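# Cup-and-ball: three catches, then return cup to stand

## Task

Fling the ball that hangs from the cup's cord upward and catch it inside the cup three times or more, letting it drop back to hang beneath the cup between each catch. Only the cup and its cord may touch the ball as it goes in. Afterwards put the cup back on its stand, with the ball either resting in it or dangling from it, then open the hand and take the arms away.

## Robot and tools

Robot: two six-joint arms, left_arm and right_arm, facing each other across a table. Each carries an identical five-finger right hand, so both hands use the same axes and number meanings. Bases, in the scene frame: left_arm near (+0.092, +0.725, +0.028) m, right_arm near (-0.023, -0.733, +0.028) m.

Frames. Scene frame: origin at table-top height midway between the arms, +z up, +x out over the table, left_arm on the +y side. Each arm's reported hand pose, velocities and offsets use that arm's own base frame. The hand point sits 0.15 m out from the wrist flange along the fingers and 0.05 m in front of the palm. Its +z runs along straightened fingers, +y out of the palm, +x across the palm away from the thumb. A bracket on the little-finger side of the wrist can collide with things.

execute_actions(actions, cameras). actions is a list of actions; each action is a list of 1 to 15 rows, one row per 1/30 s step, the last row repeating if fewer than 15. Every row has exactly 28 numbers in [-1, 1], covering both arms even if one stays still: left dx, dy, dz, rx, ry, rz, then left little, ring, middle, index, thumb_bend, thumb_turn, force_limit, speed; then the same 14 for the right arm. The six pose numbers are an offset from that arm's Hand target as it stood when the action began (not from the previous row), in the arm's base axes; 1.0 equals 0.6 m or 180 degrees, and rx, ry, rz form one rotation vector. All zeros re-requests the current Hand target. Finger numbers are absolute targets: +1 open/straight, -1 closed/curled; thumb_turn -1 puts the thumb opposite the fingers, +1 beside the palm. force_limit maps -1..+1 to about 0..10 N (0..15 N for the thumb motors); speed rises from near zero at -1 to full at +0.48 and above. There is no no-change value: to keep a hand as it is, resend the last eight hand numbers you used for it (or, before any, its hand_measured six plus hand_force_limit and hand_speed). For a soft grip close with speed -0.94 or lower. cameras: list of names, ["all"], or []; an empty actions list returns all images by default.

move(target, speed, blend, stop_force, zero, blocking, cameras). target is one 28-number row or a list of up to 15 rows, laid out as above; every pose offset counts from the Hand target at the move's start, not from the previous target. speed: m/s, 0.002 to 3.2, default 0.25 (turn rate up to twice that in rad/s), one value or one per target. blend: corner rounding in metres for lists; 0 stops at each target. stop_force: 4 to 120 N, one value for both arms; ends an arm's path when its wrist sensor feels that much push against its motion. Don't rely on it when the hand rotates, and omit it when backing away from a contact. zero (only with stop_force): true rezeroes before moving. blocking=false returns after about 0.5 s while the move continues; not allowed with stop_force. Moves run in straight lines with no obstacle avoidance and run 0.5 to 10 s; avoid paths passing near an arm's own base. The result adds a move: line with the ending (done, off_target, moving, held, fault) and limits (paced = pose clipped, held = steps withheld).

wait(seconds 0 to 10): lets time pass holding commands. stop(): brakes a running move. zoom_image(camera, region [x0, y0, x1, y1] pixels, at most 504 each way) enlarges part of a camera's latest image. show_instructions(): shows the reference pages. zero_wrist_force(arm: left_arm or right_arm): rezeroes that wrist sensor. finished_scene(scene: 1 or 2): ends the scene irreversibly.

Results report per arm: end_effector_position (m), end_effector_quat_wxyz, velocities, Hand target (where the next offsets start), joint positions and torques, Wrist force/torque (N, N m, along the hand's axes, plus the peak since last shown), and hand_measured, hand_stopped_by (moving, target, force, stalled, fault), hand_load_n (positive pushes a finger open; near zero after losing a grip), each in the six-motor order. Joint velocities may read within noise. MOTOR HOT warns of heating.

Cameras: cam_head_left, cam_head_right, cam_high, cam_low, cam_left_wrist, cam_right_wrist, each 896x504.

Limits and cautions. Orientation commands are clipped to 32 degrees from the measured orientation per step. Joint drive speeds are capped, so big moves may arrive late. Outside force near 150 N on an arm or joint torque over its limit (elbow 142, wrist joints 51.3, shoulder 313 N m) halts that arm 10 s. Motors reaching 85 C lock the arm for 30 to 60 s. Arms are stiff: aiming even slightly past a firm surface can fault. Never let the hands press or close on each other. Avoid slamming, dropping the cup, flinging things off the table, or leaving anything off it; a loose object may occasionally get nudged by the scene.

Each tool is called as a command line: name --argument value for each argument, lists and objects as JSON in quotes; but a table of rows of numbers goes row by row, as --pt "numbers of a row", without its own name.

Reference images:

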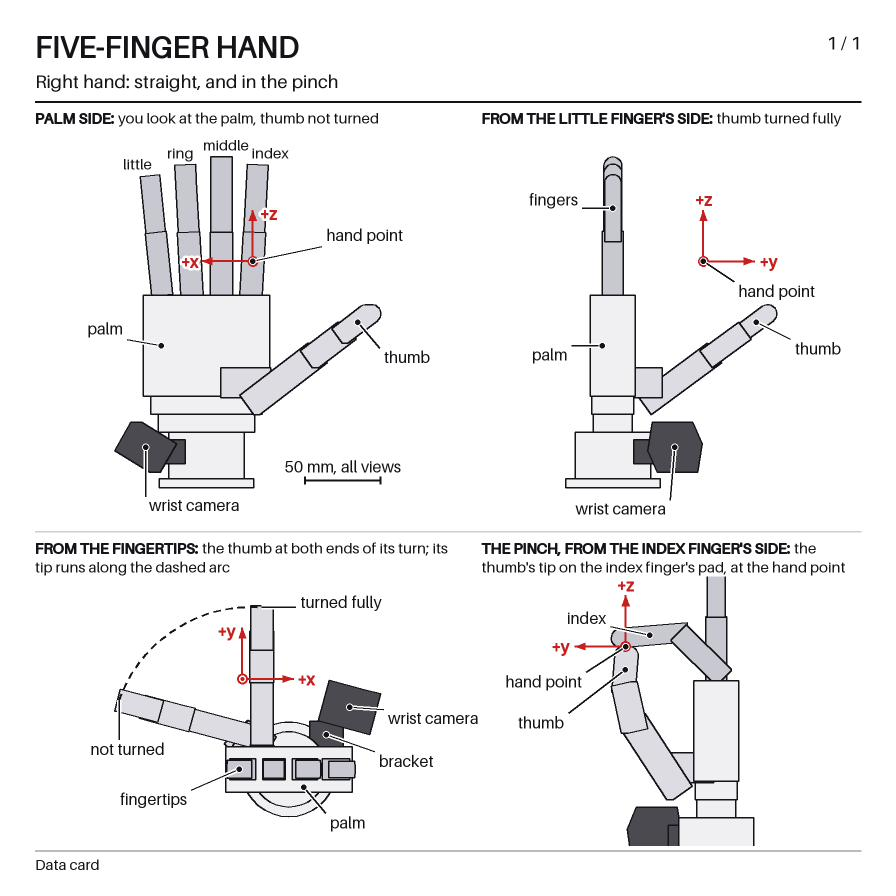

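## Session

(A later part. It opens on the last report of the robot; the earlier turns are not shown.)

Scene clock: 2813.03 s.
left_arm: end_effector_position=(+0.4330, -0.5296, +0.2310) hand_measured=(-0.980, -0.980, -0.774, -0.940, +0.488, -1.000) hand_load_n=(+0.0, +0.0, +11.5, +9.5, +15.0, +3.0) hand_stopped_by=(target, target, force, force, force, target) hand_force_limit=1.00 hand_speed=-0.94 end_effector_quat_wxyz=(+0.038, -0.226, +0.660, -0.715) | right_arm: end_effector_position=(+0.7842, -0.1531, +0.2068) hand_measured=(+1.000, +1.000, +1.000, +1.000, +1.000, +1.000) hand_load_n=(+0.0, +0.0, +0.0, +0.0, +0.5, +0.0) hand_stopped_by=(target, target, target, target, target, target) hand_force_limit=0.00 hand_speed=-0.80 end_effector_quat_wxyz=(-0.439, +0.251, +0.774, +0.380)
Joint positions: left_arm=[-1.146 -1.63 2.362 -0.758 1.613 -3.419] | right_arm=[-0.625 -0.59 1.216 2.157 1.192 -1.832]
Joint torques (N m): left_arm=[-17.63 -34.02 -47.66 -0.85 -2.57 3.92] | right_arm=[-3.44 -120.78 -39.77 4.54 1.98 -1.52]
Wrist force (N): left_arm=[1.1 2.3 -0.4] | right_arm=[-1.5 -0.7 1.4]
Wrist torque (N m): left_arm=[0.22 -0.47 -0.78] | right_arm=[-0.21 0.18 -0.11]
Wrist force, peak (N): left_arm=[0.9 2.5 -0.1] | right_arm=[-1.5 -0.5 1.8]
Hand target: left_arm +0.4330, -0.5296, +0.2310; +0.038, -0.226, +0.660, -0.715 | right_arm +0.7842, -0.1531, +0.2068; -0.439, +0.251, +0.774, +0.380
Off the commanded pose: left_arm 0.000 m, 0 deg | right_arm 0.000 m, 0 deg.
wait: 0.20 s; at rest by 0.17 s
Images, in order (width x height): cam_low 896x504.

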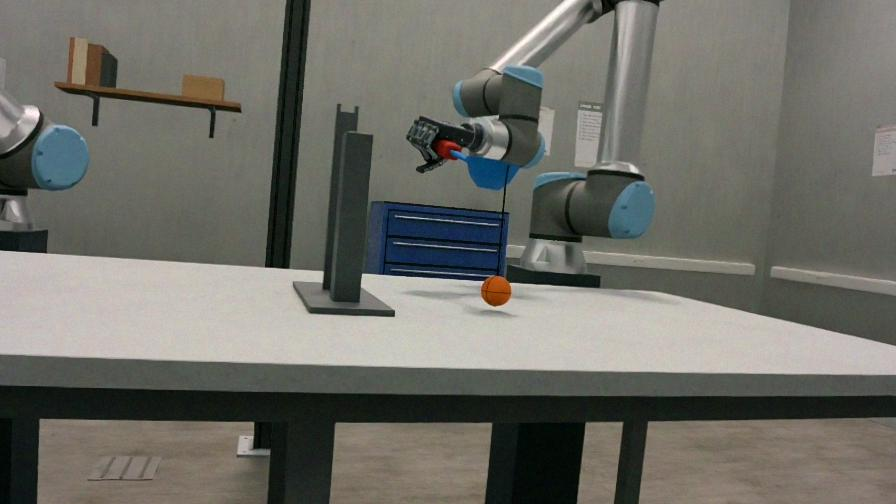

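move --target '[0,0,0.5317,-0.02,0,0,-0.98,-0.98,-0.98,-0.98,-0.98,-1,1,-0.94,0,0,0,0,0,0,1,1,1,1,1,1,0,-0.8]' --speed 0.1

execute_actions --actions '[[[0,0,0,0,0,0,-0.98,-0.98,-0.98,-0.98,-0.98,-1,1,-0.94,0,0,0,0,0,0,1,1,1,1,1,1,0,-0.8],[0,0,0,0,0,0,-0.98,-0.98,-0.98,-0.98,-0.98,-1,1,-0.94,0,0,0,0,0,0,1,1,1,1,1,1,0,-0.8],[0,0,0,0,0,0,-0.98,-0.98,-0.98,-0.98,-0.98,-1,1,-0.94,0,0,0,0,0,0,1,1,1,1,1,1,0,-0.8],[0,0,0,0,0,0,-0.98,-0.98,-0.98,-0.98,-0.98,-1,1,-0.94,0,0,0,0,0,0,1,1,1,1,1,1,0,-0.8],[0,0,0,0,0,0,-0.98,-0.98,-0.98,-0.98,-0.98,-1,1,-0.94,0,0,0,0,0,0,1,1,1,1,1,1,0,-0.8],[0,0,0,0,0,0,-0.98,-0.98,-0.98,-0.98,-0.98,-1,1,-0.94,0,0,0,0,0,0,1,1,1,1,1,1,0,-0.8],[0,0.03731,0,0,0,0,-0.98,-0.98,-0.98,-0.98,-0.98,-1,1,-0.94,0,0,0,0,0,0,1,1,1,1,1,1,0,-0.8],[0,0.08527,0,0,0,0,-0.98,-0.98,-0.98,-0.98,-0.98,-1,1,-0.94,0,0,0,0,0,0,1,1,1,1,1,1,0,-0.8],[0,0.12068,0,0,0,0,-0.98,-0.98,-0.98,-0.98,-0.98,-1,1,-0.94,0,0,0,0,0,0,1,1,1,1,1,1,0,-0.8],[0,0.14567,0,0,0,0,-0.98,-0.98,-0.98,-0.98,-0.98,-1,1,-0.94,0,0,0,0,0,0,1,1,1,1,1,1,0,-0.8],[0,0.17068,0,0,0,0,-0.98,-0.98,-0.98,-0.98,-0.98,-1,1,-0.94,0,0,0,0,0,0,1,1,1,1,1,1,0,-0.8],[0,0.19567,0,0,0,0,-0.98,-0.98,-0.98,-0.98,-0.98,-1,1,-0.94,0,0,0,0,0,0,1,1,1,1,1,1,0,-0.8],[0,0.22068,0,0,0,0,-0.98,-0.98,-0.98,-0.98,-0.98,-1,1,-0.94,0,0,0,0,0,0,1,1,1,1,1,1,0,-0.8],[0,0.24569,0,0,0,0,-0.98,-0.98,-0.98,-0.98,-0.98,-1,1,-0.94,0,0,0,0,0,0,1,1,1,1,1,1,0,-0.8],[0,0.27068,0,0,0,0,-0.98,-0.98,-0.98,-0.98,-0.98,-1,1,-0.94,0,0,0,0,0,0,1,1,1,1,1,1,0,-0.8]],[[0,0.02499,0,0,0,0,-0.98,-0.98,-0.98,-0.98,-0.98,-1,1,-0.94,0,0,0,0,0,0,1,1,1,1,1,1,0,-0.8],[0,0.05,0,0,0,0,-0.98,-0.98,-0.98,-0.98,-0.98,-1,1,-0.94,0,0,0,0,0,0,1,1,1,1,1,1,0,-0.8],[0,0.07499,0,0,0,0,-0.98,-0.98,-0.98,-0.98,-0.98,-1,1,-0.94,0,0,0,0,0,0,1,1,1,1,1,1,0,-0.8],[0,0.0832,0,0,0,0,-0.98,-0.98,-0.98,-0.98,-0.98,-1,1,-0.94,0,0,0,0,0,0,1,1,1,1,1,1,0,-0.8],[0,0.06565,0,0,0,0,-0.98,-0.98,-0.98,-0.98,-0.98,-1,1,-0.94,0,0,0,0,0,0,1,1,1,1,1,1,0,-0.8],[0,0.03752,0,0,0,0,-0.98,-0.98,-0.98,-0.98,-0.98,-1,1,-0.94,0,0,0,0,0,0,1,1,1,1,1,1,0,-0.8],[0,-0.00125,0,0,0,0,-0.98,-0.98,-0.98,-0.98,-0.98,-1,1,-0.94,0,0,0,0,0,0,1,1,1,1,1,1,0,-0.8],[0,-0.05083,0,0,0,0,-0.98,-0.98,-0.98,-0.98,-0.98,-1,1,-0.94,0,0,0,0,0,0,1,1,1,1,1,1,0,-0.8],[0,-0.08204,0,0,0,0,-0.98,-0.98,-0.98,-0.98,-0.98,-1,1,-0.94,0,0,0,0,0,0,1,1,1,1,1,1,0,-0.8],[0,-0.10705,0,0,0,0,-0.98,-0.98,-0.98,-0.98,-0.98,-1,1,-0.94,0,0,0,0,0,0,1,1,1,1,1,1,0,-0.8],[0,-0.13204,0,0,0,0,-0.98,-0.98,-0.98,-0.98,-0.98,-1,1,-0.94,0,0,0,0,0,0,1,1,1,1,1,1,0,-0.8],[0,-0.15703,0,0,0,0,-0.98,-0.98,-0.98,-0.98,-0.98,-1,1,-0.94,0,0,0,0,0,0,1,1,1,1,1,1,0,-0.8],[0,-0.18204,0,0,0,0,-0.98,-0.98,-0.98,-0.98,-0.98,-1,1,-0.94,0,0,0,0,0,0,1,1,1,1,1,1,0,-0.8],[0,-0.20704,0,0,0,0,-0.98,-0.98,-0.98,-0.98,-0.98,-1,1,-0.94,0,0,0,0,0,0,1,1,1,1,1,1,0,-0.8],[0,-0.23203,0,0,0,0,-0.98,-0.98,-0.98,-0.98,-0.98,-1,1,-0.94,0,0,0,0,0,0,1,1,1,1,1,1,0,-0.8]],[[0,-0.02501,0,0,0,0,-0.98,-0.98,-0.98,-0.98,-0.98,-1,1,-0.94,0,0,0,0,0,0,1,1,1,1,1,1,0,-0.8],[0,-0.05,0,0,0,0,-0.98,-0.98,-0.98,-0.98,-0.98,-1,1,-0.94,0,0,0,0,0,0,1,1,1,1,1,1,0,-0.8],[0,-0.06661,0,0,0,0,-0.98,-0.98,-0.98,-0.98,-0.98,-1,1,-0.94,0,0,0,0,0,0,1,1,1,1,1,1,0,-0.8],[0,-0.05164,0,0,0,0,-0.98,-0.98,-0.98,-0.98,-0.98,-1,1,-0.94,0,0,0,0,0,0,1,1,1,1,1,1,0,-0.8],[0,-0.02593,0,0,0,0,-0.98,-0.98,-0.98,-0.98,-0.98,-1,1,-0.94,0,0,0,0,0,0,1,1,1,1,1,1,0,-0.8],[0,0.01035,0,0,0,0,-0.98,-0.98,-0.98,-0.98,-0.98,-1,1,-0.94,0,0,0,0,0,0,1,1,1,1,1,1,0,-0.8],[0,0.05729,0,0,0,0,-0.98,-0.98,-0.98,-0.98,-0.98,-1,1,-0.94,0,0,0,0,0,0,1,1,1,1,1,1,0,-0.8],[0,0.09533,0,0,0,0,-0.98,-0.98,-0.98,-0.98,-0.98,-1,1,-0.94,0,0,0,0,0,0,1,1,1,1,1,1,0,-0.8],[0,0.12032,0,0,0,0,-0.98,-0.98,-0.98,-0.98,-0.98,-1,1,-0.94,0,0,0,0,0,0,1,1,1,1,1,1,0,-0.8],[0,0.14533,0,0,0,0,-0.98,-0.98,-0.98,-0.98,-0.98,-1,1,-0.94,0,0,0,0,0,0,1,1,1,1,1,1,0,-0.8],[0,0.17032,0,0,0,0,-0.98,-0.98,-0.98,-0.98,-0.98,-1,1,-0.94,0,0,0,0,0,0,1,1,1,1,1,1,0,-0.8],[0,0.19532,0,0,0,0,-0.98,-0.98,-0.98,-0.98,-0.98,-1,1,-0.94,0,0,0,0,0,0,1,1,1,1,1,1,0,-0.8],[0,0.22033,0,0,0,0,-0.98,-0.98,-0.98,-0.98,-0.98,-1,1,-0.94,0,0,0,0,0,0,1,1,1,1,1,1,0,-0.8],[0,0.24532,0,0,0,0,-0.98,-0.98,-0.98,-0.98,-0.98,-1,1,-0.94,0,0,0,0,0,0,1,1,1,1,1,1,0,-0.8],[0,0.27031,0,0,0,0,-0.98,-0.98,-0.98,-0.98,-0.98,-1,1,-0.94,0,0,0,0,0,0,1,1,1,1,1,1,0,-0.8]],[[0,0.02501,0,0,0,0,-0.98,-0.98,-0.98,-0.98,-0.98,-1,1,-0.94,0,0,0,0,0,0,1,1,1,1,1,1,0,-0.8],[0,0.05001,0,0,0,0,-0.98,-0.98,-0.98,-0.98,-0.98,-1,1,-0.94,0,0,0,0,0,0,1,1,1,1,1,1,0,-0.8],[0,0.075,0,0,0,0,-0.98,-0.98,-0.98,-0.98,-0.98,-1,1,-0.94,0,0,0,0,0,0,1,1,1,1,1,1,0,-0.8],[0,0.08149,0,0,0,0,-0.98,-0.98,-0.98,-0.98,-0.98,-1,1,-0.94,0,0,0,0,0,0,1,1,1,1,1,1,0,-0.8],[0,0.06348,0,0,0,0,-0.98,-0.98,-0.98,-0.98,-0.98,-1,1,-0.94,0,0,0,0,0,0,1,1,1,1,1,1,0,-0.8],[0,0.03486,0,0,0,0,-0.98,-0.98,-0.98,-0.98,-0.98,-1,1,-0.94,0,0,0,0,0,0,1,1,1,1,1,1,0,-0.8],[0,-0.00441,0,0,0,0,-0.98,-0.98,-0.98,-0.98,-0.98,-1,1,-0.94,0,0,0,0,0,0,1,1,1,1,1,1,0,-0.8],[0,-0.05446,0,0,0,0,-0.98,-0.98,-0.98,-0.98,-0.98,-1,1,-0.94,0,0,0,0,0,0,1,1,1,1,1,1,0,-0.8],[0,-0.08431,0,0,0,0,-0.98,-0.98,-0.98,-0.98,-0.98,-1,1,-0.94,0,0,0,0,0,0,1,1,1,1,1,1,0,-0.8],[0,-0.1094,0,0,0,0,-0.98,-0.98,-0.98,-0.98,-0.98,-1,1,-0.94,0,0,0,0,0,0,1,1,1,1,1,1,0,-0.8],[0.01,-0.13431,0,0,0,0,-0.98,-0.98,-0.98,-0.98,-0.98,-1,1,-0.94,0,0,0,0,0,0,1,1,1,1,1,1,0,-0.8],[0.03,-0.1593,0,0,0,0,-0.98,-0.98,-0.98,-0.98,-0.98,-1,1,-0.94,0,0,0,0,0,0,1,1,1,1,1,1,0,-0.8],[0.055,-0.16181,0,0,0,0,-0.98,-0.98,-0.98,-0.98,-0.98,-1,1,-0.94,0,0,0,0,0,0,1,1,1,1,1,1,0,-0.8],[0.07,-0.14275,0,0,0,0,-0.98,-0.98,-0.98,-0.98,-0.98,-1,1,-0.94,0,0,0,0,0,0,1,1,1,1,1,1,0,-0.8],[0.056,-0.1227,0,0,0,0,-0.98,-0.98,-0.98,-0.98,-0.98,-1,1,-0.94,0,0,0,0,0,0,1,1,1,1,1,1,0,-0.8]]]' --cameras '["cam_low", "cam_high"]'

zoom_image --camera "cam_high" --region '[640, 220, 820, 340]'

wait --seconds 0.03 --cameras '["cam_low", "cam_high"]'

wait --seconds 0.03 --cameras '["cam_low", "cam_high"]'

wait --seconds 0.06 --cameras '["cam_low", "cam_high"]'

zoom_image --camera "cam_high" --region '[640, 220, 820, 340]'

Scene clock: 2886.53 s.
left_arm: end_effector_position=(+0.4330, -0.5296, +0.5499) hand_measured=(-0.980, -0.980, -0.774, -0.940, +0.488, -1.000) hand_load_n=(+0.0, -0.5, +11.5, +10.0, +14.5, +3.0) hand_stopped_by=(target, target, force, force, force, target) hand_force_limit=1.00 hand_speed=-0.94 end_effector_quat_wxyz=(-0.031, +0.227, -0.638, +0.735) | right_arm: end_effector_position=(+0.7842, -0.1531, +0.2068) hand_measured=(+1.000, +1.000, +1.000, +1.000, +1.000, +1.000) hand_load_n=(+0.0, +0.0, +0.0, +0.0, +0.0, +0.0) hand_stopped_by=(target, target, target, target, target, target) hand_force_limit=0.00 hand_speed=-0.80 end_effector_quat_wxyz=(-0.439, +0.251, +0.774, +0.380)
Joint positions: left_arm=[-1.142 -1.886 1.973 -0.171 1.615 -3.446] | right_arm=[-0.625 -0.59 1.216 2.157 1.192 -1.832]
Joint torques (N m): left_arm=[13.05 -24.65 -55.97 -2.03 2.4 -3.7] | right_arm=[-4.12 -122.58 -39.68 4.2 1.95 -1.53]
Wrist force (N): left_arm=[1.1 1.7 -0.5] | right_arm=[-1.4 -0.4 1.5]
Wrist torque (N m): left_arm=[0.16 -0.55 -0.41] | right_arm=[-0.17 0.17 -0.10]
Wrist force, peak (N): left_arm=[1.0 3.2 0.0] | right_arm=[-1.6 -0.5 2.0]
Hand target: left_arm +0.4330, -0.5296, +0.5500; -0.031, +0.227, -0.638, +0.735 | right_arm +0.7842, -0.1531, +0.2068; -0.439, +0.251, +0.774, +0.380
Off the commanded pose: left_arm 0.000 m, 0 deg | right_arm 0.000 m, 0 deg.
move: done

Scene clock: 2889.00 s.
left_arm: end_effector_position=(+0.4659, -0.4163, +0.5491) hand_measured=(-0.980, -0.980, -0.774, -0.940, +0.488, -1.000) hand_load_n=(+0.0, +9.0, +11.5, +2.5, +15.0, +2.0) hand_stopped_by=(target, target, force, force, force, target) hand_force_limit=1.00 hand_speed=-0.94 end_effector_quat_wxyz=(-0.032, +0.228, -0.637, +0.735) | right_arm: end_effector_position=(+0.7842, -0.1531, +0.2068) hand_measured=(+1.000, +1.000, +1.000, +1.000, +1.000, +1.000) hand_load_n=(+0.0, +0.0, +0.0, +0.0, +0.0, +0.0) hand_stopped_by=(target, target, target, target, target, target) hand_force_limit=0.00 hand_speed=-0.80 end_effector_quat_wxyz=(-0.439, +0.251, +0.774, +0.380)
Joint positions: left_arm=[-0.908 -1.957 2.019 -0.15 1.846 -3.465] | right_arm=[-0.625 -0.59 1.216 2.157 1.192 -1.832]
Joint torques (N m): left_arm=[11.19 -0.76 -57.32 -4.75 2.64 -3.82] | right_arm=[-2.49 -122.47 -39.7 4.29 1.97 -1.62]
Wrist force (N): left_arm=[1.2 2.1 0.1] | right_arm=[-1.3 -0.2 1.2]
Wrist torque (N m): left_arm=[0.21 -0.63 -0.38] | right_arm=[-0.12 0.15 -0.09]
Wrist force, peak (N): left_arm=[4.1 3.9 8.3] | right_arm=[-1.8 -0.3 1.6]
Hand target: left_arm +0.4666, -0.4179, +0.5500; -0.031, +0.227, -0.638, +0.735 | right_arm +0.7842, -0.1531, +0.2068; -0.439, +0.251, +0.774, +0.380
Off the commanded pose: left_arm 0.002 m, 0 deg | right_arm 0.000 m, 0 deg.
Images, in order (width x height): cam_high 896x504, cam_low 896x504.

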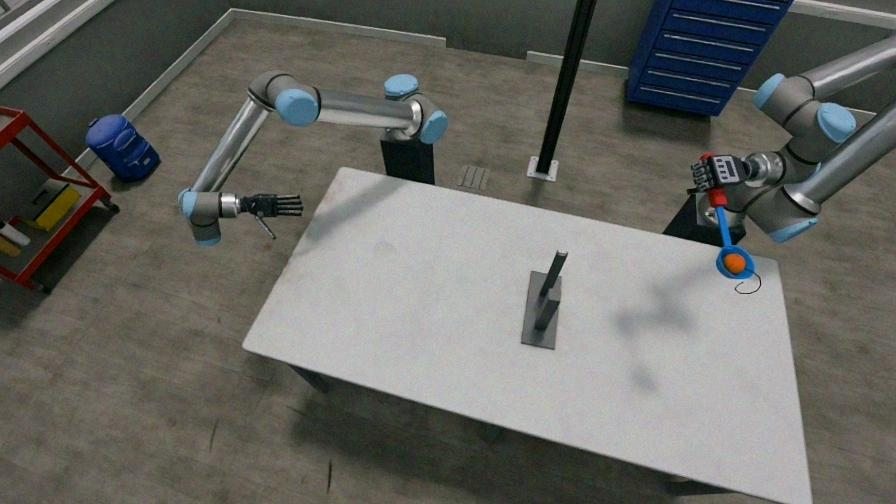

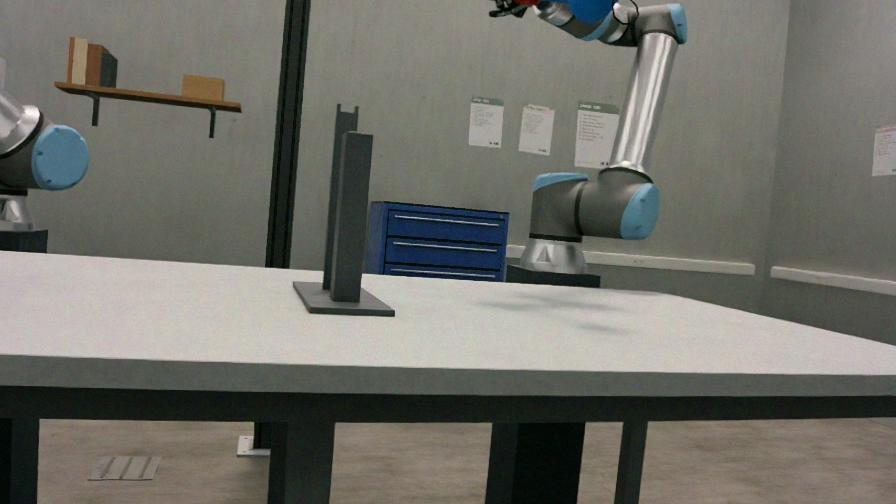

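Scaled by 2.800.

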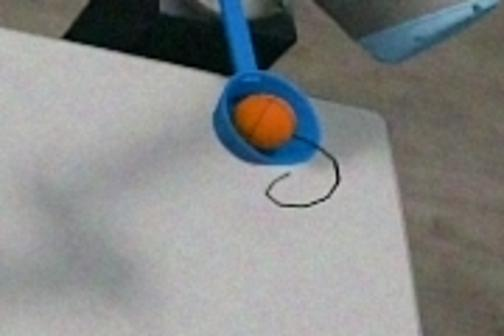

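Scene clock: 2889.03 s.
left_arm: end_effector_position=(+0.4659, -0.4163, +0.5491) hand_measured=(-0.980, -0.980, -0.774, -0.940, +0.488, -1.000) hand_load_n=(+0.0, +8.0, +11.5, +1.5, +14.5, +2.0) hand_stopped_by=(target, target, force, force, force, target) hand_force_limit=1.00 hand_speed=-0.94 end_effector_quat_wxyz=(-0.032, +0.228, -0.637, +0.735) | right_arm: end_effector_position=(+0.7842, -0.1531, +0.2068) hand_measured=(+1.000, +1.000, +1.000, +1.000, +1.000, +1.000) hand_load_n=(+0.0, +0.0, +0.0, +0.0, +0.0, +0.0) hand_stopped_by=(target, target, target, target, target, target) hand_force_limit=0.00 hand_speed=-0.80 end_effector_quat_wxyz=(-0.439, +0.251, +0.774, +0.380)
Joint positions: left_arm=[-0.908 -1.957 2.019 -0.15 1.846 -3.465] | right_arm=[-0.625 -0.59 1.216 2.157 1.192 -1.832]
Joint torques (N m): left_arm=[10.17 1.82 -57.9 -5.32 2.1 -3.29] | right_arm=[-3.71 -122.1 -39.93 4.29 2.11 -1.66]
Wrist force (N): left_arm=[1.0 1.5 0.6] | right_arm=[-1.3 -0.5 1.5]
Wrist torque (N m): left_arm=[0.12 -0.59 -0.35] | right_arm=[-0.17 0.14 -0.09]
Wrist force, peak (N): left_arm=[1.0 1.5 0.6] | right_arm=[-1.3 -0.5 1.5]
Hand target: left_arm +0.4666, -0.4179, +0.5500; -0.031, +0.227, -0.638, +0.735 | right_arm +0.7842, -0.1531, +0.2068; -0.439, +0.251, +0.774, +0.380
Off the commanded pose: left_arm 0.002 m, 0 deg | right_arm 0.000 m, 0 deg.
wait: 0.03 s; no rest
Images, in order (width x height): cam_high 896x504, cam_low 896x504.

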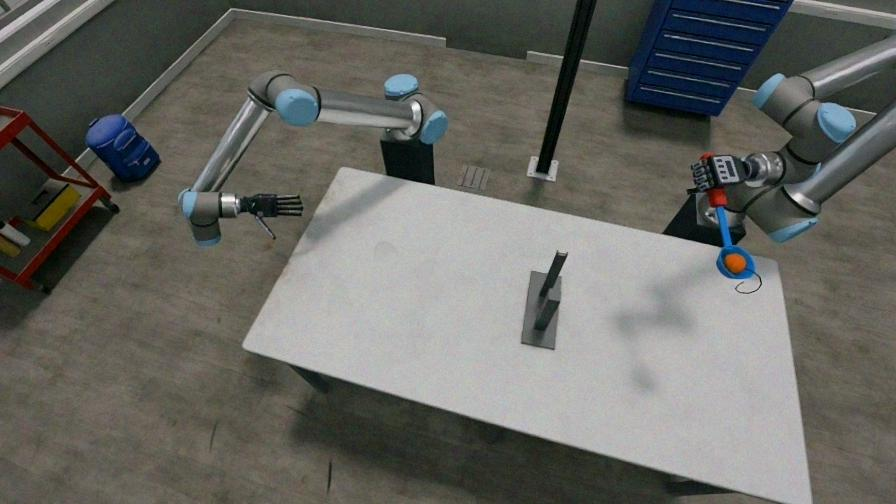

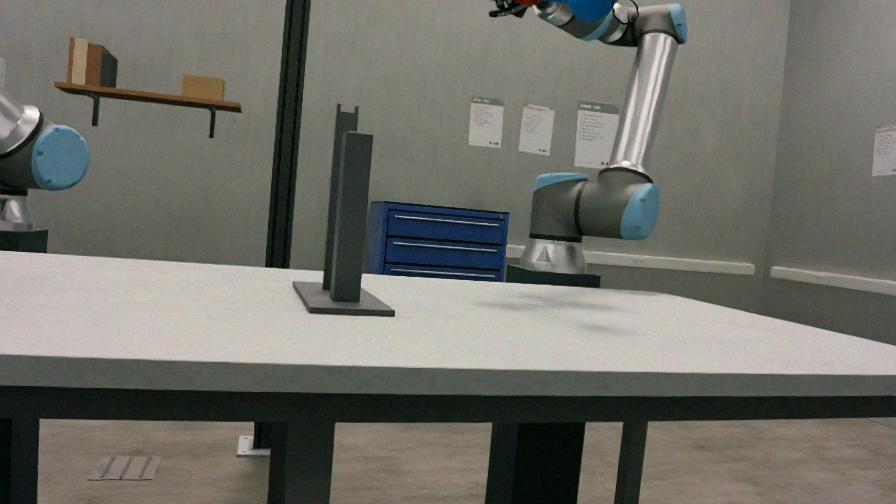

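Scene clock: 2889.07 s.
left_arm: end_effector_position=(+0.4659, -0.4163, +0.5491) hand_measured=(-0.980, -0.978, -0.774, -0.940, +0.488, -1.000) hand_load_n=(+0.0, +8.5, +11.5, +2.5, +14.5, +2.0) hand_stopped_by=(target, target, force, force, force, target) hand_force_limit=1.00 hand_speed=-0.94 end_effector_quat_wxyz=(-0.032, +0.228, -0.637, +0.735) | right_arm: end_effector_position=(+0.7842, -0.1531, +0.2068) hand_measured=(+1.000, +1.000, +1.000, +1.000, +1.000, +1.000) hand_load_n=(+0.0, +0.0, +0.0, +0.0, +0.0, +0.5) hand_stopped_by=(target, target, target, target, target, target) hand_force_limit=0.00 hand_speed=-0.80 end_effector_quat_wxyz=(-0.439, +0.251, +0.774, +0.380)
Joint positions: left_arm=[-0.908 -1.957 2.019 -0.15 1.846 -3.465] | right_arm=[-0.625 -0.59 1.216 2.157 1.192 -1.832]
Joint torques (N m): left_arm=[10.41 0.88 -59.33 -4.9 2.44 -3.38] | right_arm=[-3.97 -121.7 -39.53 4.42 2 -1.54]
Wrist force (N): left_arm=[0.9 2.5 0.8] | right_arm=[-1.4 -0.3 1.4]
Wrist torque (N m): left_arm=[0.20 -0.53 -0.44] | right_arm=[-0.14 0.16 -0.09]
Wrist force, peak (N): left_arm=[0.9 2.5 0.8] | right_arm=[-1.4 -0.3 1.4]
Hand target: left_arm +0.4666, -0.4179, +0.5500; -0.031, +0.227, -0.638, +0.735 | right_arm +0.7842, -0.1531, +0.2068; -0.439, +0.251, +0.774, +0.380
Off the commanded pose: left_arm 0.002 m, 0 deg | right_arm 0.000 m, 0 deg.
wait: 0.03 s; no rest
Images, in order (width x height): cam_high 896x504, cam_low 896x504.

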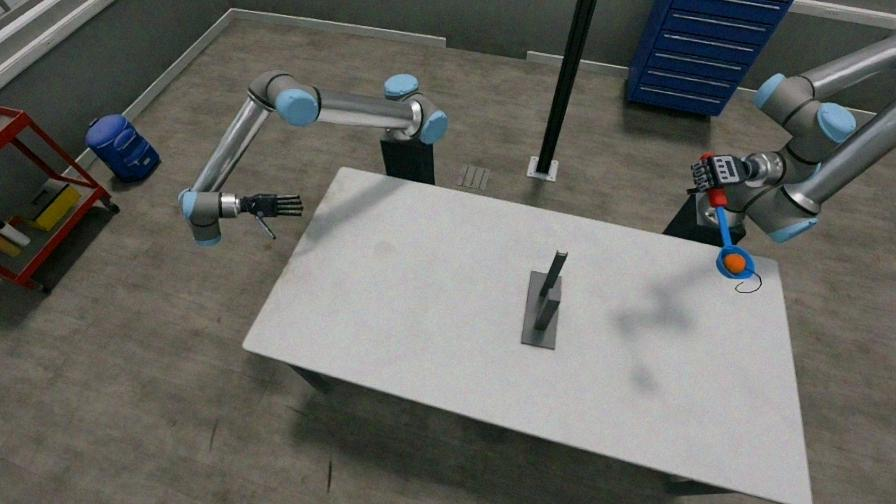

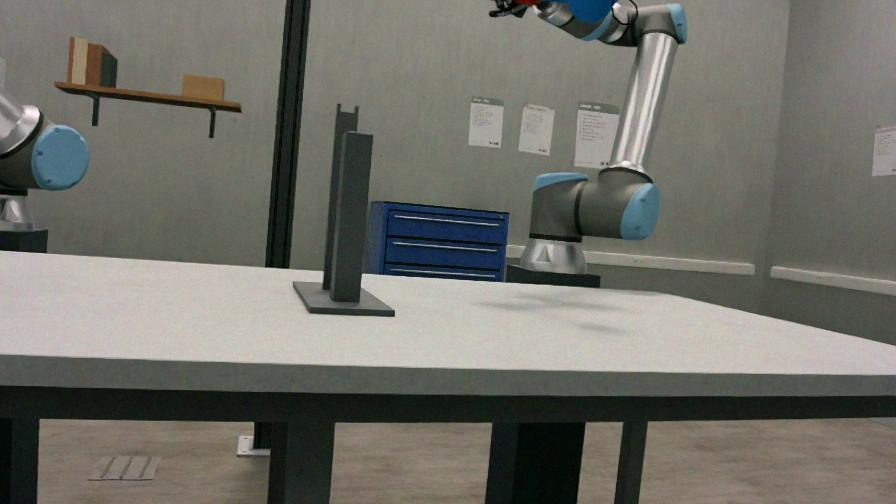

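Scene clock: 2889.13 s.
left_arm: end_effector_position=(+0.4659, -0.4163, +0.5491) hand_measured=(-0.980, -0.978, -0.774, -0.940, +0.488, -1.000) hand_load_n=(+0.0, +8.5, +11.5, +2.0, +14.5, +2.0) hand_stopped_by=(target, target, force, force, force, target) hand_force_limit=1.00 hand_speed=-0.94 end_effector_quat_wxyz=(-0.032, +0.228, -0.637, +0.735) | right_arm: end_effector_position=(+0.7842, -0.1531, +0.2068) hand_measured=(+1.000, +1.000, +1.000, +1.000, +1.000, +1.000) hand_load_n=(+0.0, +0.0, +0.5, +0.0, +0.0, +0.0) hand_stopped_by=(target, target, target, target, target, target) hand_force_limit=0.00 hand_speed=-0.80 end_effector_quat_wxyz=(-0.439, +0.251, +0.774, +0.380)
Joint positions: left_arm=[-0.908 -1.957 2.019 -0.15 1.846 -3.465] | right_arm=[-0.625 -0.59 1.216 2.157 1.192 -1.832]
Joint torques (N m): left_arm=[9.74 -1.28 -57.77 -5.33 2.66 -3.29] | right_arm=[-3.66 -122.29 -39.67 4.29 2.25 -1.57]
Wrist force (N): left_arm=[1.0 2.3 0.1] | right_arm=[-1.4 -0.5 1.5]
Wrist torque (N m): left_arm=[0.20 -0.61 -0.42] | right_arm=[-0.17 0.15 -0.10]
Wrist force, peak (N): left_arm=[1.0 2.3 0.1] | right_arm=[-1.2 -0.5 1.7]
Hand target: left_arm +0.4666, -0.4179, +0.5500; -0.031, +0.227, -0.638, +0.735 | right_arm +0.7842, -0.1531, +0.2068; -0.439, +0.251, +0.774, +0.380
Off the commanded pose: left_arm 0.002 m, 0 deg | right_arm 0.000 m, 0 deg.
wait: 0.07 s; no rest
Images, in order (width x height): cam_high 896x504, cam_low 896x504.

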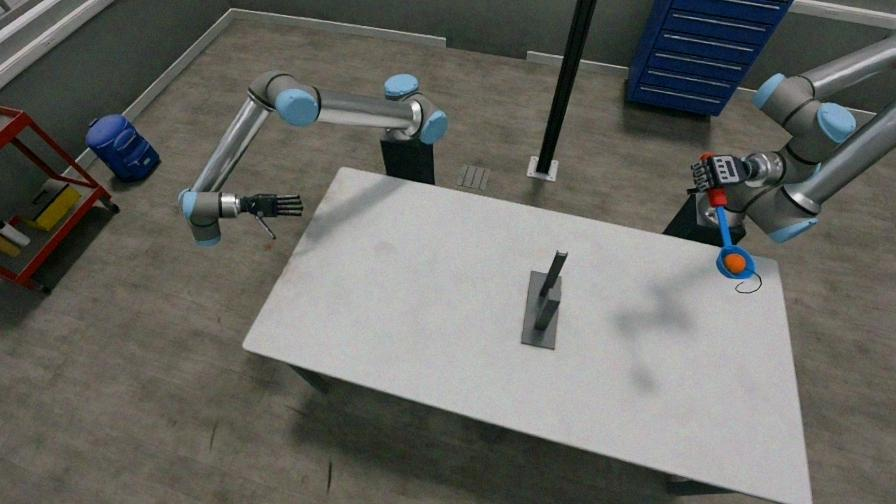

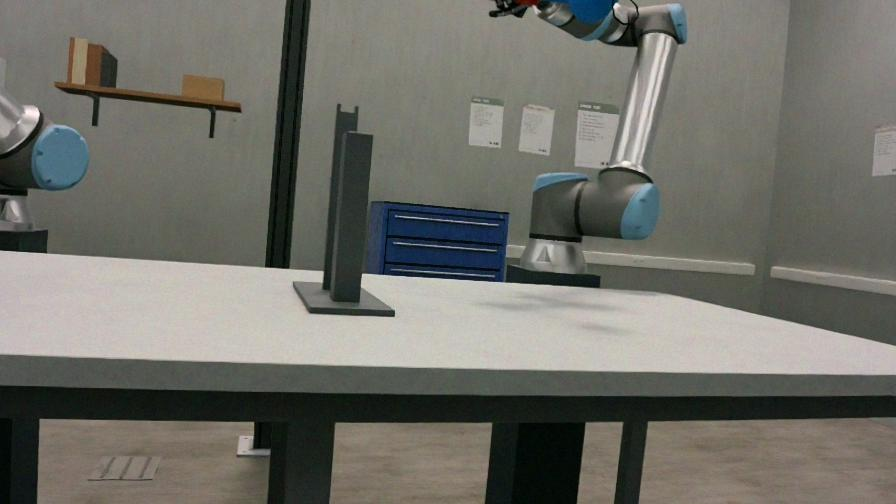

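Scaled by 2.800.

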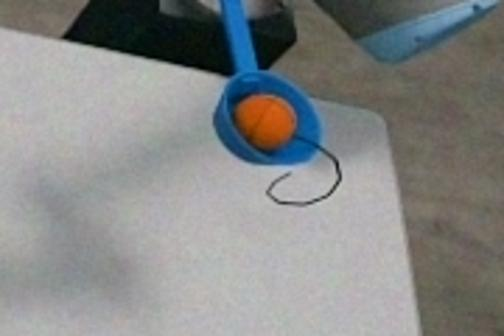

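move --target '[-0.056,-0.0368,-0.6,0,0,0,-0.98,-0.98,-0.98,-0.98,-0.98,-1,1,-0.94,0,0,0,0,0,0,1,1,1,1,1,1,0,-0.8]' --speed 0.2

move --target '[0,0,-0.03,0.52,0,0,-0.98,-0.98,-0.98,-0.98,-0.98,-1,1,-0.94,0,0,0,0,0,0,1,1,1,1,1,1,0,-0.8]' --speed 0.3 --cameras '["cam_low", "cam_high"]'

zoom_image --camera "cam_low" --region '[420, 100, 720, 330]'

Scene clock: 2905.73 s.
left_arm: end_effector_position=(+0.4330, -0.4399, +0.1901) hand_measured=(-0.980, -0.980, -0.774, -0.940, +0.488, -1.000) hand_load_n=(+0.0, +8.5, +11.5, +2.0, +14.5, +2.0) hand_stopped_by=(target, target, force, force, force, target) hand_force_limit=1.00 hand_speed=-0.94 end_effector_quat_wxyz=(-0.031, +0.227, -0.638, +0.735) | right_arm: end_effector_position=(+0.7842, -0.1531, +0.2068) hand_measured=(+1.000, +1.000, +1.000, +1.000, +1.000, +1.000) hand_load_n=(+0.0, +0.5, +0.0, +0.0, +0.0, +0.0) hand_stopped_by=(target, target, target, target, target, target) hand_force_limit=0.00 hand_speed=-0.80 end_effector_quat_wxyz=(-0.439, +0.251, +0.774, +0.380)
Joint positions: left_arm=[-1.026 -1.647 2.521 -0.958 1.731 -3.455] | right_arm=[-0.625 -0.59 1.216 2.157 1.192 -1.832]
Joint torques (N m): left_arm=[-17.32 -7.98 -18.88 -5.52 -2.58 -2.72] | right_arm=[-2.33 -121.32 -39.89 4.34 2.04 -1.64]
Wrist force (N): left_arm=[1.1 2.5 -0.4] | right_arm=[-1.2 -0.5 1.3]
Wrist torque (N m): left_arm=[0.38 -0.55 -0.69] | right_arm=[-0.16 0.13 -0.09]
Wrist force, peak (N): left_arm=[0.7 4.1 -1.1] | right_arm=[-1.7 -0.4 1.8]
Hand target: left_arm +0.4330, -0.4399, +0.1900; -0.031, +0.227, -0.638, +0.735 | right_arm +0.7842, -0.1531, +0.2068; -0.439, +0.251, +0.774, +0.380
Off the commanded pose: left_arm 0.000 m, 0 deg | right_arm 0.000 m, 0 deg.
move: done

Scene clock: 2909.07 s.
left_arm: end_effector_position=(+0.4330, -0.4399, +0.1720) hand_measured=(-0.980, -0.980, -0.774, -0.940, +0.488, -1.000) hand_load_n=(+0.0, +0.0, +11.5, +13.5, +14.5, +4.5) hand_stopped_by=(target, target, force, force, force, target) hand_force_limit=1.00 hand_speed=-0.94 end_effector_quat_wxyz=(+0.187, -0.133, +0.973, -0.039) | right_arm: end_effector_position=(+0.7842, -0.1531, +0.2068) hand_measured=(+1.000, +1.000, +1.000, +1.000, +1.000, +1.000) hand_load_n=(+0.0, +0.0, +0.0, +0.0, +0.0, +0.0) hand_stopped_by=(target, target, target, target, target, target) hand_force_limit=0.00 hand_speed=-0.80 end_effector_quat_wxyz=(-0.439, +0.251, +0.774, +0.380)
Joint positions: left_arm=[-1.298 -1.214 1.813 0.837 1.21 -3.117] | right_arm=[-0.625 -0.59 1.216 2.157 1.192 -1.832]
Joint torques (N m): left_arm=[-17.43 -43.66 -43.87 5.65 -3.97 -3.36] | right_arm=[-3.32 -122.22 -39.97 4.33 2.12 -1.56]
Wrist force (N): left_arm=[1.8 -0.5 3.7] | right_arm=[-1.6 -0.6 1.5]
Wrist torque (N m): left_arm=[-0.40 0.23 0.04] | right_arm=[-0.18 0.18 -0.11]
Wrist force, peak (N): left_arm=[2.7 0.1 5.6] | right_arm=[-1.8 -0.6 1.6]
Hand target: left_arm +0.4330, -0.4399, +0.1720; +0.187, -0.133, +0.973, -0.039 | right_arm +0.7842, -0.1531, +0.2068; -0.439, +0.251, +0.774, +0.380
Off the commanded pose: left_arm 0.000 m, 0 deg | right_arm 0.000 m, 0 deg.
move: done
Images, in order (width x height): cam_high 896x504, cam_low 896x504.

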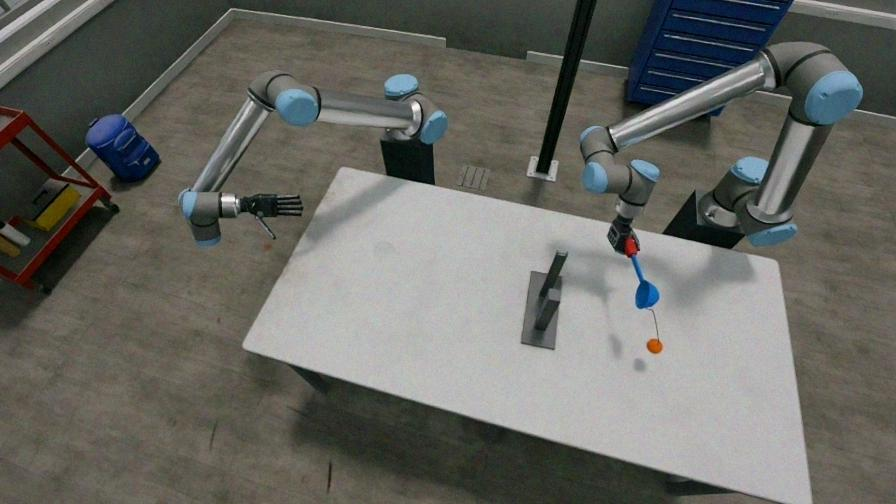

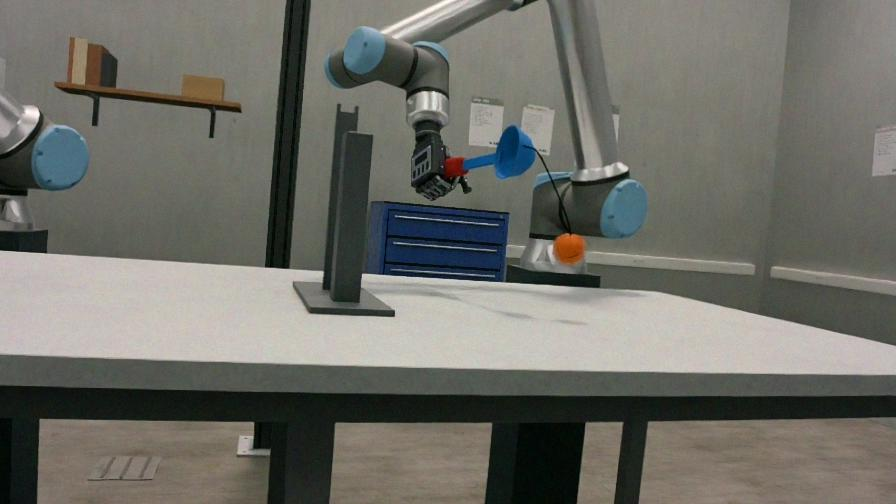

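Scaled by 1.680.

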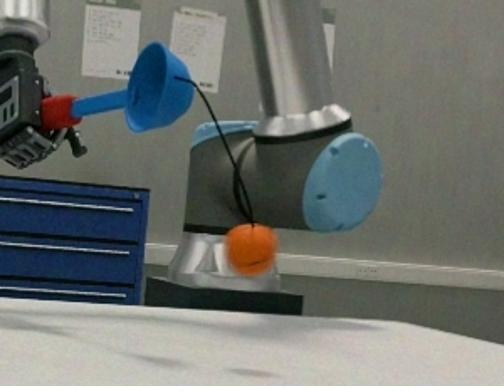

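move --target '[0,-0.0217,0.13,-0.52,0,0,-0.98,-0.98,-0.98,-0.98,-0.98,-1,1,-0.94,0,0,0,0,0,0,1,1,1,1,1,1,0,-0.8]' --speed 0.3

move --target '[0,0,-0.0717,0,0,0,-0.98,-0.98,-0.98,-0.98,-0.98,-1,1,-0.94,0,0,0,0,0,0,1,1,1,1,1,1,0,-0.8]' --speed 0.012

wait --seconds 2.0 --cameras '["cam_low", "cam_high"]'

zoom_image --camera "cam_low" --region '[440, 140, 640, 330]'

zoom_image --camera "cam_high" --region '[580, 200, 740, 360]'

Scene clock: 2922.60 s.
left_arm: end_effector_position=(+0.4330, -0.4530, +0.2500) hand_measured=(-0.980, -0.980, -0.774, -0.940, +0.488, -1.000) hand_load_n=(+0.0, +0.0, +11.5, +10.0, +15.0, +3.0) hand_stopped_by=(target, target, force, force, force, target) hand_force_limit=1.00 hand_speed=-0.94 end_effector_quat_wxyz=(-0.031, +0.227, -0.638, +0.735) | right_arm: end_effector_position=(+0.7842, -0.1531, +0.2068) hand_measured=(+1.000, +1.000, +1.000, +1.000, +1.000, +1.000) hand_load_n=(+0.0, +0.0, +0.0, +0.0, +0.0, +0.0) hand_stopped_by=(target, target, target, target, target, target) hand_force_limit=0.00 hand_speed=-0.80 end_effector_quat_wxyz=(-0.439, +0.251, +0.774, +0.380)
Joint positions: left_arm=[-1.046 -1.746 2.452 -0.79 1.711 -3.454] | right_arm=[-0.625 -0.59 1.216 2.157 1.192 -1.832]
Joint torques (N m): left_arm=[11.91 -8.75 -23.04 -5.2 -2.6 -3.53] | right_arm=[-3.35 -122.42 -40.04 4.33 2.04 -1.79]
Wrist force (N): left_arm=[0.7 2.5 -0.3] | right_arm=[-1.5 -0.5 1.5]
Wrist torque (N m): left_arm=[0.28 -0.48 -0.47] | right_arm=[-0.18 0.17 -0.11]
Wrist force, peak (N): left_arm=[2.8 -1.1 4.5] | right_arm=[-1.8 -0.3 1.6]
Hand target: left_arm +0.4330, -0.4530, +0.2500; -0.031, +0.227, -0.638, +0.735 | right_arm +0.7842, -0.1531, +0.2068; -0.439, +0.251, +0.774, +0.380
Off the commanded pose: left_arm 0.000 m, 0 deg | right_arm 0.000 m, 0 deg.
move: done

Scene clock: 2926.50 s.
left_arm: end_effector_position=(+0.4330, -0.4530, +0.2071) hand_measured=(-0.980, -0.980, -0.774, -0.940, +0.488, -1.000) hand_load_n=(+0.0, +0.0, +11.5, +10.0, +15.0, +3.0) hand_stopped_by=(target, target, force, force, force, target) hand_force_limit=1.00 hand_speed=-0.94 end_effector_quat_wxyz=(-0.031, +0.227, -0.638, +0.735) | right_arm: end_effector_position=(+0.7842, -0.1531, +0.2068) hand_measured=(+1.000, +1.000, +1.000, +1.000, +1.000, +1.000) hand_load_n=(+0.0, +0.0, +0.0, +0.0, +0.0, +0.0) hand_stopped_by=(target, target, target, target, target, target) hand_force_limit=0.00 hand_speed=-0.80 end_effector_quat_wxyz=(-0.439, +0.251, +0.774, +0.380)
Joint positions: left_arm=[-1.046 -1.668 2.494 -0.91 1.711 -3.454] | right_arm=[-0.625 -0.59 1.216 2.157 1.192 -1.832]
Joint torques (N m): left_arm=[3 -11.91 -20.15 -5.25 -1.92 -2.71] | right_arm=[-2.14 -122.36 -39.91 4.33 2.15 -1.7]
Wrist force (N): left_arm=[0.9 2.1 -0.7] | right_arm=[-1.5 -0.5 1.6]
Wrist torque (N m): left_arm=[0.34 -0.52 -0.30] | right_arm=[-0.18 0.17 -0.11]
Wrist force, peak (N): left_arm=[0.8 2.9 0.0] | right_arm=[-1.7 -0.3 1.9]
Hand target: left_arm +0.4330, -0.4530, +0.2070; -0.031, +0.227, -0.638, +0.735 | right_arm +0.7842, -0.1531, +0.2068; -0.439, +0.251, +0.774, +0.380
Off the commanded pose: left_arm 0.000 m, 0 deg | right_arm 0.000 m, 0 deg.
move: done

Scene clock: 2928.50 s.
left_arm: end_effector_position=(+0.4330, -0.4530, +0.2070) hand_measured=(-0.980, -0.980, -0.774, -0.940, +0.488, -1.000) hand_load_n=(+0.0, +0.0, +11.5, +9.5, +15.0, +3.0) hand_stopped_by=(target, target, force, force, force, target) hand_force_limit=1.00 hand_speed=-0.94 end_effector_quat_wxyz=(-0.031, +0.227, -0.638, +0.735) | right_arm: end_effector_position=(+0.7842, -0.1531, +0.2068) hand_measured=(+1.000, +1.000, +1.000, +1.000, +1.000, +1.000) hand_load_n=(+0.0, +0.0, +0.0, +0.0, +0.0, +0.0) hand_stopped_by=(target, target, target, target, target, target) hand_force_limit=0.00 hand_speed=-0.80 end_effector_quat_wxyz=(-0.439, +0.251, +0.774, +0.380)
Joint positions: left_arm=[-1.046 -1.668 2.494 -0.91 1.711 -3.454] | right_arm=[-0.625 -0.59 1.216 2.157 1.192 -1.832]
Joint torques (N m): left_arm=[1.38 -8.9 -19.96 -5.25 0.29 -3.32] | right_arm=[-2.4 -121.83 -39.68 4.35 2.12 -1.72]
Wrist force (N): left_arm=[0.7 2.1 -0.5] | right_arm=[-1.3 -0.3 1.6]
Wrist torque (N m): left_arm=[0.33 -0.49 -0.30] | right_arm=[-0.16 0.14 -0.09]
Wrist force, peak (N): left_arm=[1.0 2.3 -0.8] | right_arm=[-1.8 -0.3 1.7]
Hand target: left_arm +0.4330, -0.4530, +0.2070; -0.031, +0.227, -0.638, +0.735 | right_arm +0.7842, -0.1531, +0.2068; -0.439, +0.251, +0.774, +0.380
Off the commanded pose: left_arm 0.000 m, 0 deg | right_arm 0.000 m, 0 deg.
wait: 2.00 s; at rest by 0.17 s
Images, in order (width x height): cam_high 896x504, cam_low 896x504.

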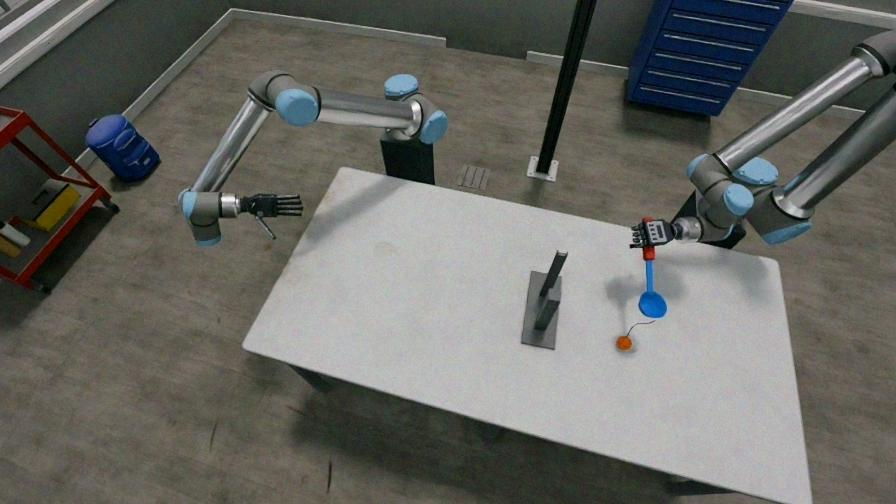

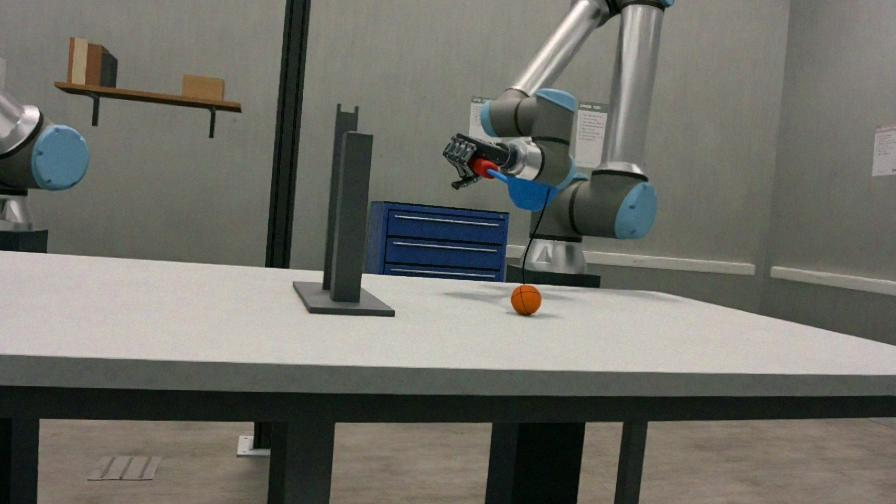

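Scaled by 2.520.

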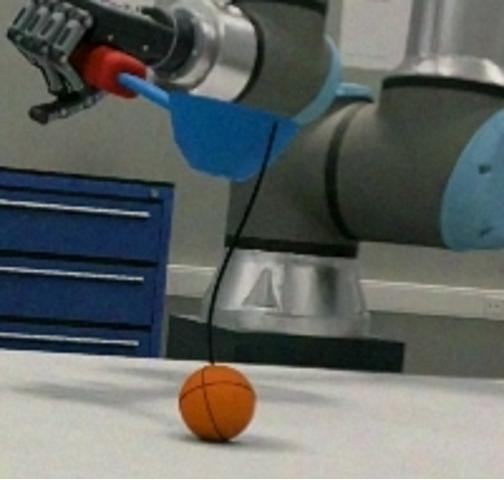

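Scaled by 3.150.

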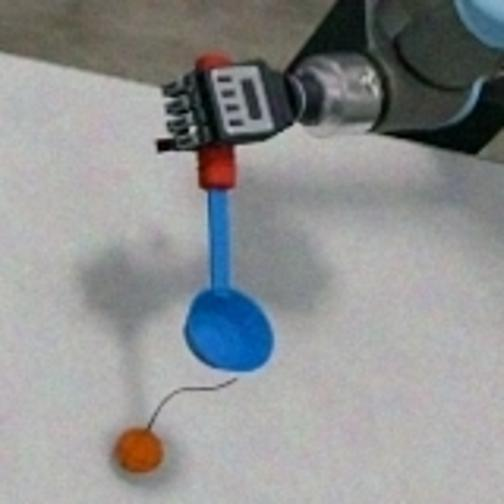

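move --target '[0.0333,-0.0467,0.0,0,0,0,-0.98,-0.98,-0.98,-0.98,-0.98,-1,1,-0.94,0,0,0,0,0,0,1,1,1,1,1,1,0,-0.8]' --speed 0.03

wait --seconds 0.5 --cameras '["cam_low", "cam_high"]'

zoom_image --camera "cam_low" --region '[440, 140, 640, 330]'

zoom_image --camera "cam_high" --region '[580, 200, 740, 360]'

Scene clock: 2986.43 s.
left_arm: end_effector_position=(+0.4529, -0.4809, +0.2070) hand_measured=(-0.980, -0.980, -0.774, -0.940, +0.488, -1.000) hand_load_n=(+0.0, +0.0, +11.5, +10.0, +14.5, +3.0) hand_stopped_by=(target, target, force, force, force, target) hand_force_limit=1.00 hand_speed=-0.94 end_effector_quat_wxyz=(-0.031, +0.227, -0.638, +0.735) | right_arm: end_effector_position=(+0.7842, -0.1531, +0.2068) hand_measured=(+1.000, +1.000, +1.000, +1.000, +1.000, +1.000) hand_load_n=(+0.0, +0.0, +0.0, +0.0, +0.0, +0.0) hand_stopped_by=(target, target, target, target, target, target) hand_force_limit=0.00 hand_speed=-0.80 end_effector_quat_wxyz=(-0.439, +0.251, +0.774, +0.380)
Joint positions: left_arm=[-1.037 -1.605 2.437 -0.917 1.72 -3.454] | right_arm=[-0.625 -0.59 1.216 2.157 1.192 -1.832]
Joint torques (N m): left_arm=[11.09 -14.96 -44.77 -4.89 2.6 -3.49] | right_arm=[-3.53 -123.37 -39.24 4.31 2.05 -1.74]
Wrist force (N): left_arm=[0.9 1.8 -0.1] | right_arm=[-1.3 -0.5 1.3]
Wrist torque (N m): left_arm=[0.21 -0.51 -0.32] | right_arm=[-0.16 0.14 -0.09]
Wrist force, peak (N): left_arm=[1.0 2.6 -0.5] | right_arm=[-1.8 -0.6 1.8]
Hand target: left_arm +0.4530, -0.4810, +0.2070; -0.031, +0.227, -0.638, +0.735 | right_arm +0.7842, -0.1531, +0.2068; -0.439, +0.251, +0.774, +0.380
Off the commanded pose: left_arm 0.000 m, 0 deg | right_arm 0.000 m, 0 deg.
move: done

Scene clock: 2986.93 s.
left_arm: end_effector_position=(+0.4530, -0.4810, +0.2070) hand_measured=(-0.980, -0.980, -0.774, -0.940, +0.488, -1.000) hand_load_n=(+0.0, +0.0, +11.5, +10.0, +14.5, +3.5) hand_stopped_by=(target, target, force, force, force, target) hand_force_limit=1.00 hand_speed=-0.94 end_effector_quat_wxyz=(-0.031, +0.227, -0.638, +0.735) | right_arm: end_effector_position=(+0.7842, -0.1531, +0.2068) hand_measured=(+1.000, +1.000, +1.000, +1.000, +1.000, +1.000) hand_load_n=(+0.0, +0.0, +0.0, +0.0, +0.0, +0.0) hand_stopped_by=(target, target, target, target, target, target) hand_force_limit=0.00 hand_speed=-0.80 end_effector_quat_wxyz=(-0.439, +0.251, +0.774, +0.380)
Joint positions: left_arm=[-1.037 -1.605 2.437 -0.917 1.72 -3.454] | right_arm=[-0.625 -0.59 1.216 2.157 1.192 -1.832]
Joint torques (N m): left_arm=[10.02 -15.21 -43.91 -5.19 2.9 -3.66] | right_arm=[-3.3 -121.63 -39.25 4.39 2.21 -1.6]
Wrist force (N): left_arm=[0.9 2.0 -0.3] | right_arm=[-1.6 -0.4 1.6]
Wrist torque (N m): left_arm=[0.23 -0.51 -0.31] | right_arm=[-0.17 0.18 -0.11]
Wrist force, peak (N): left_arm=[0.8 2.2 -0.2] | right_arm=[-1.7 -0.6 1.7]
Hand target: left_arm +0.4530, -0.4810, +0.2070; -0.031, +0.227, -0.638, +0.735 | right_arm +0.7842, -0.1531, +0.2068; -0.439, +0.251, +0.774, +0.380
Off the commanded pose: left_arm 0.000 m, 0 deg | right_arm 0.000 m, 0 deg.
wait: 0.50 s; at rest by 0.17 s
Images, in order (width x height): cam_high 896x504, cam_low 896x504.

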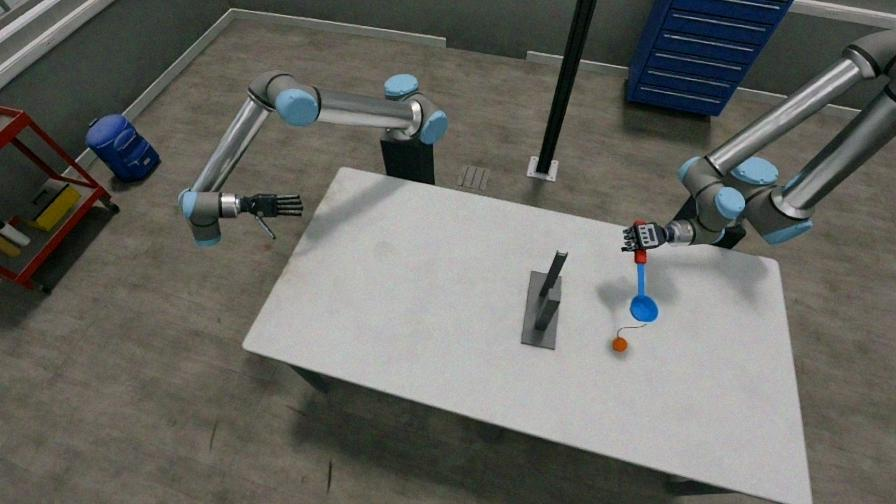

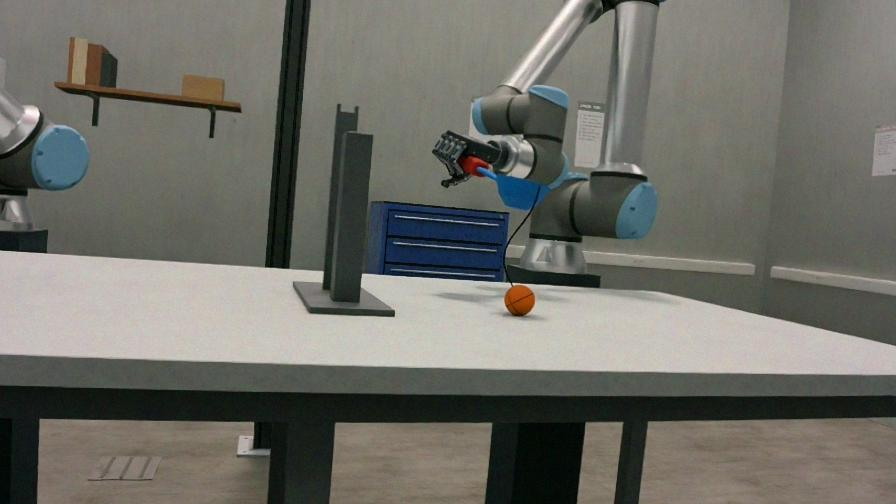

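Scaled by 2.520.

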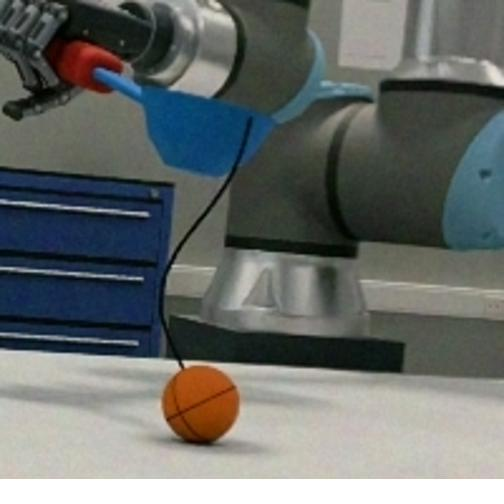

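Scaled by 3.150.

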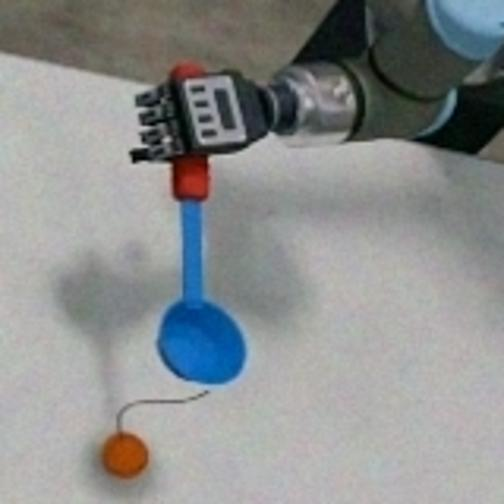

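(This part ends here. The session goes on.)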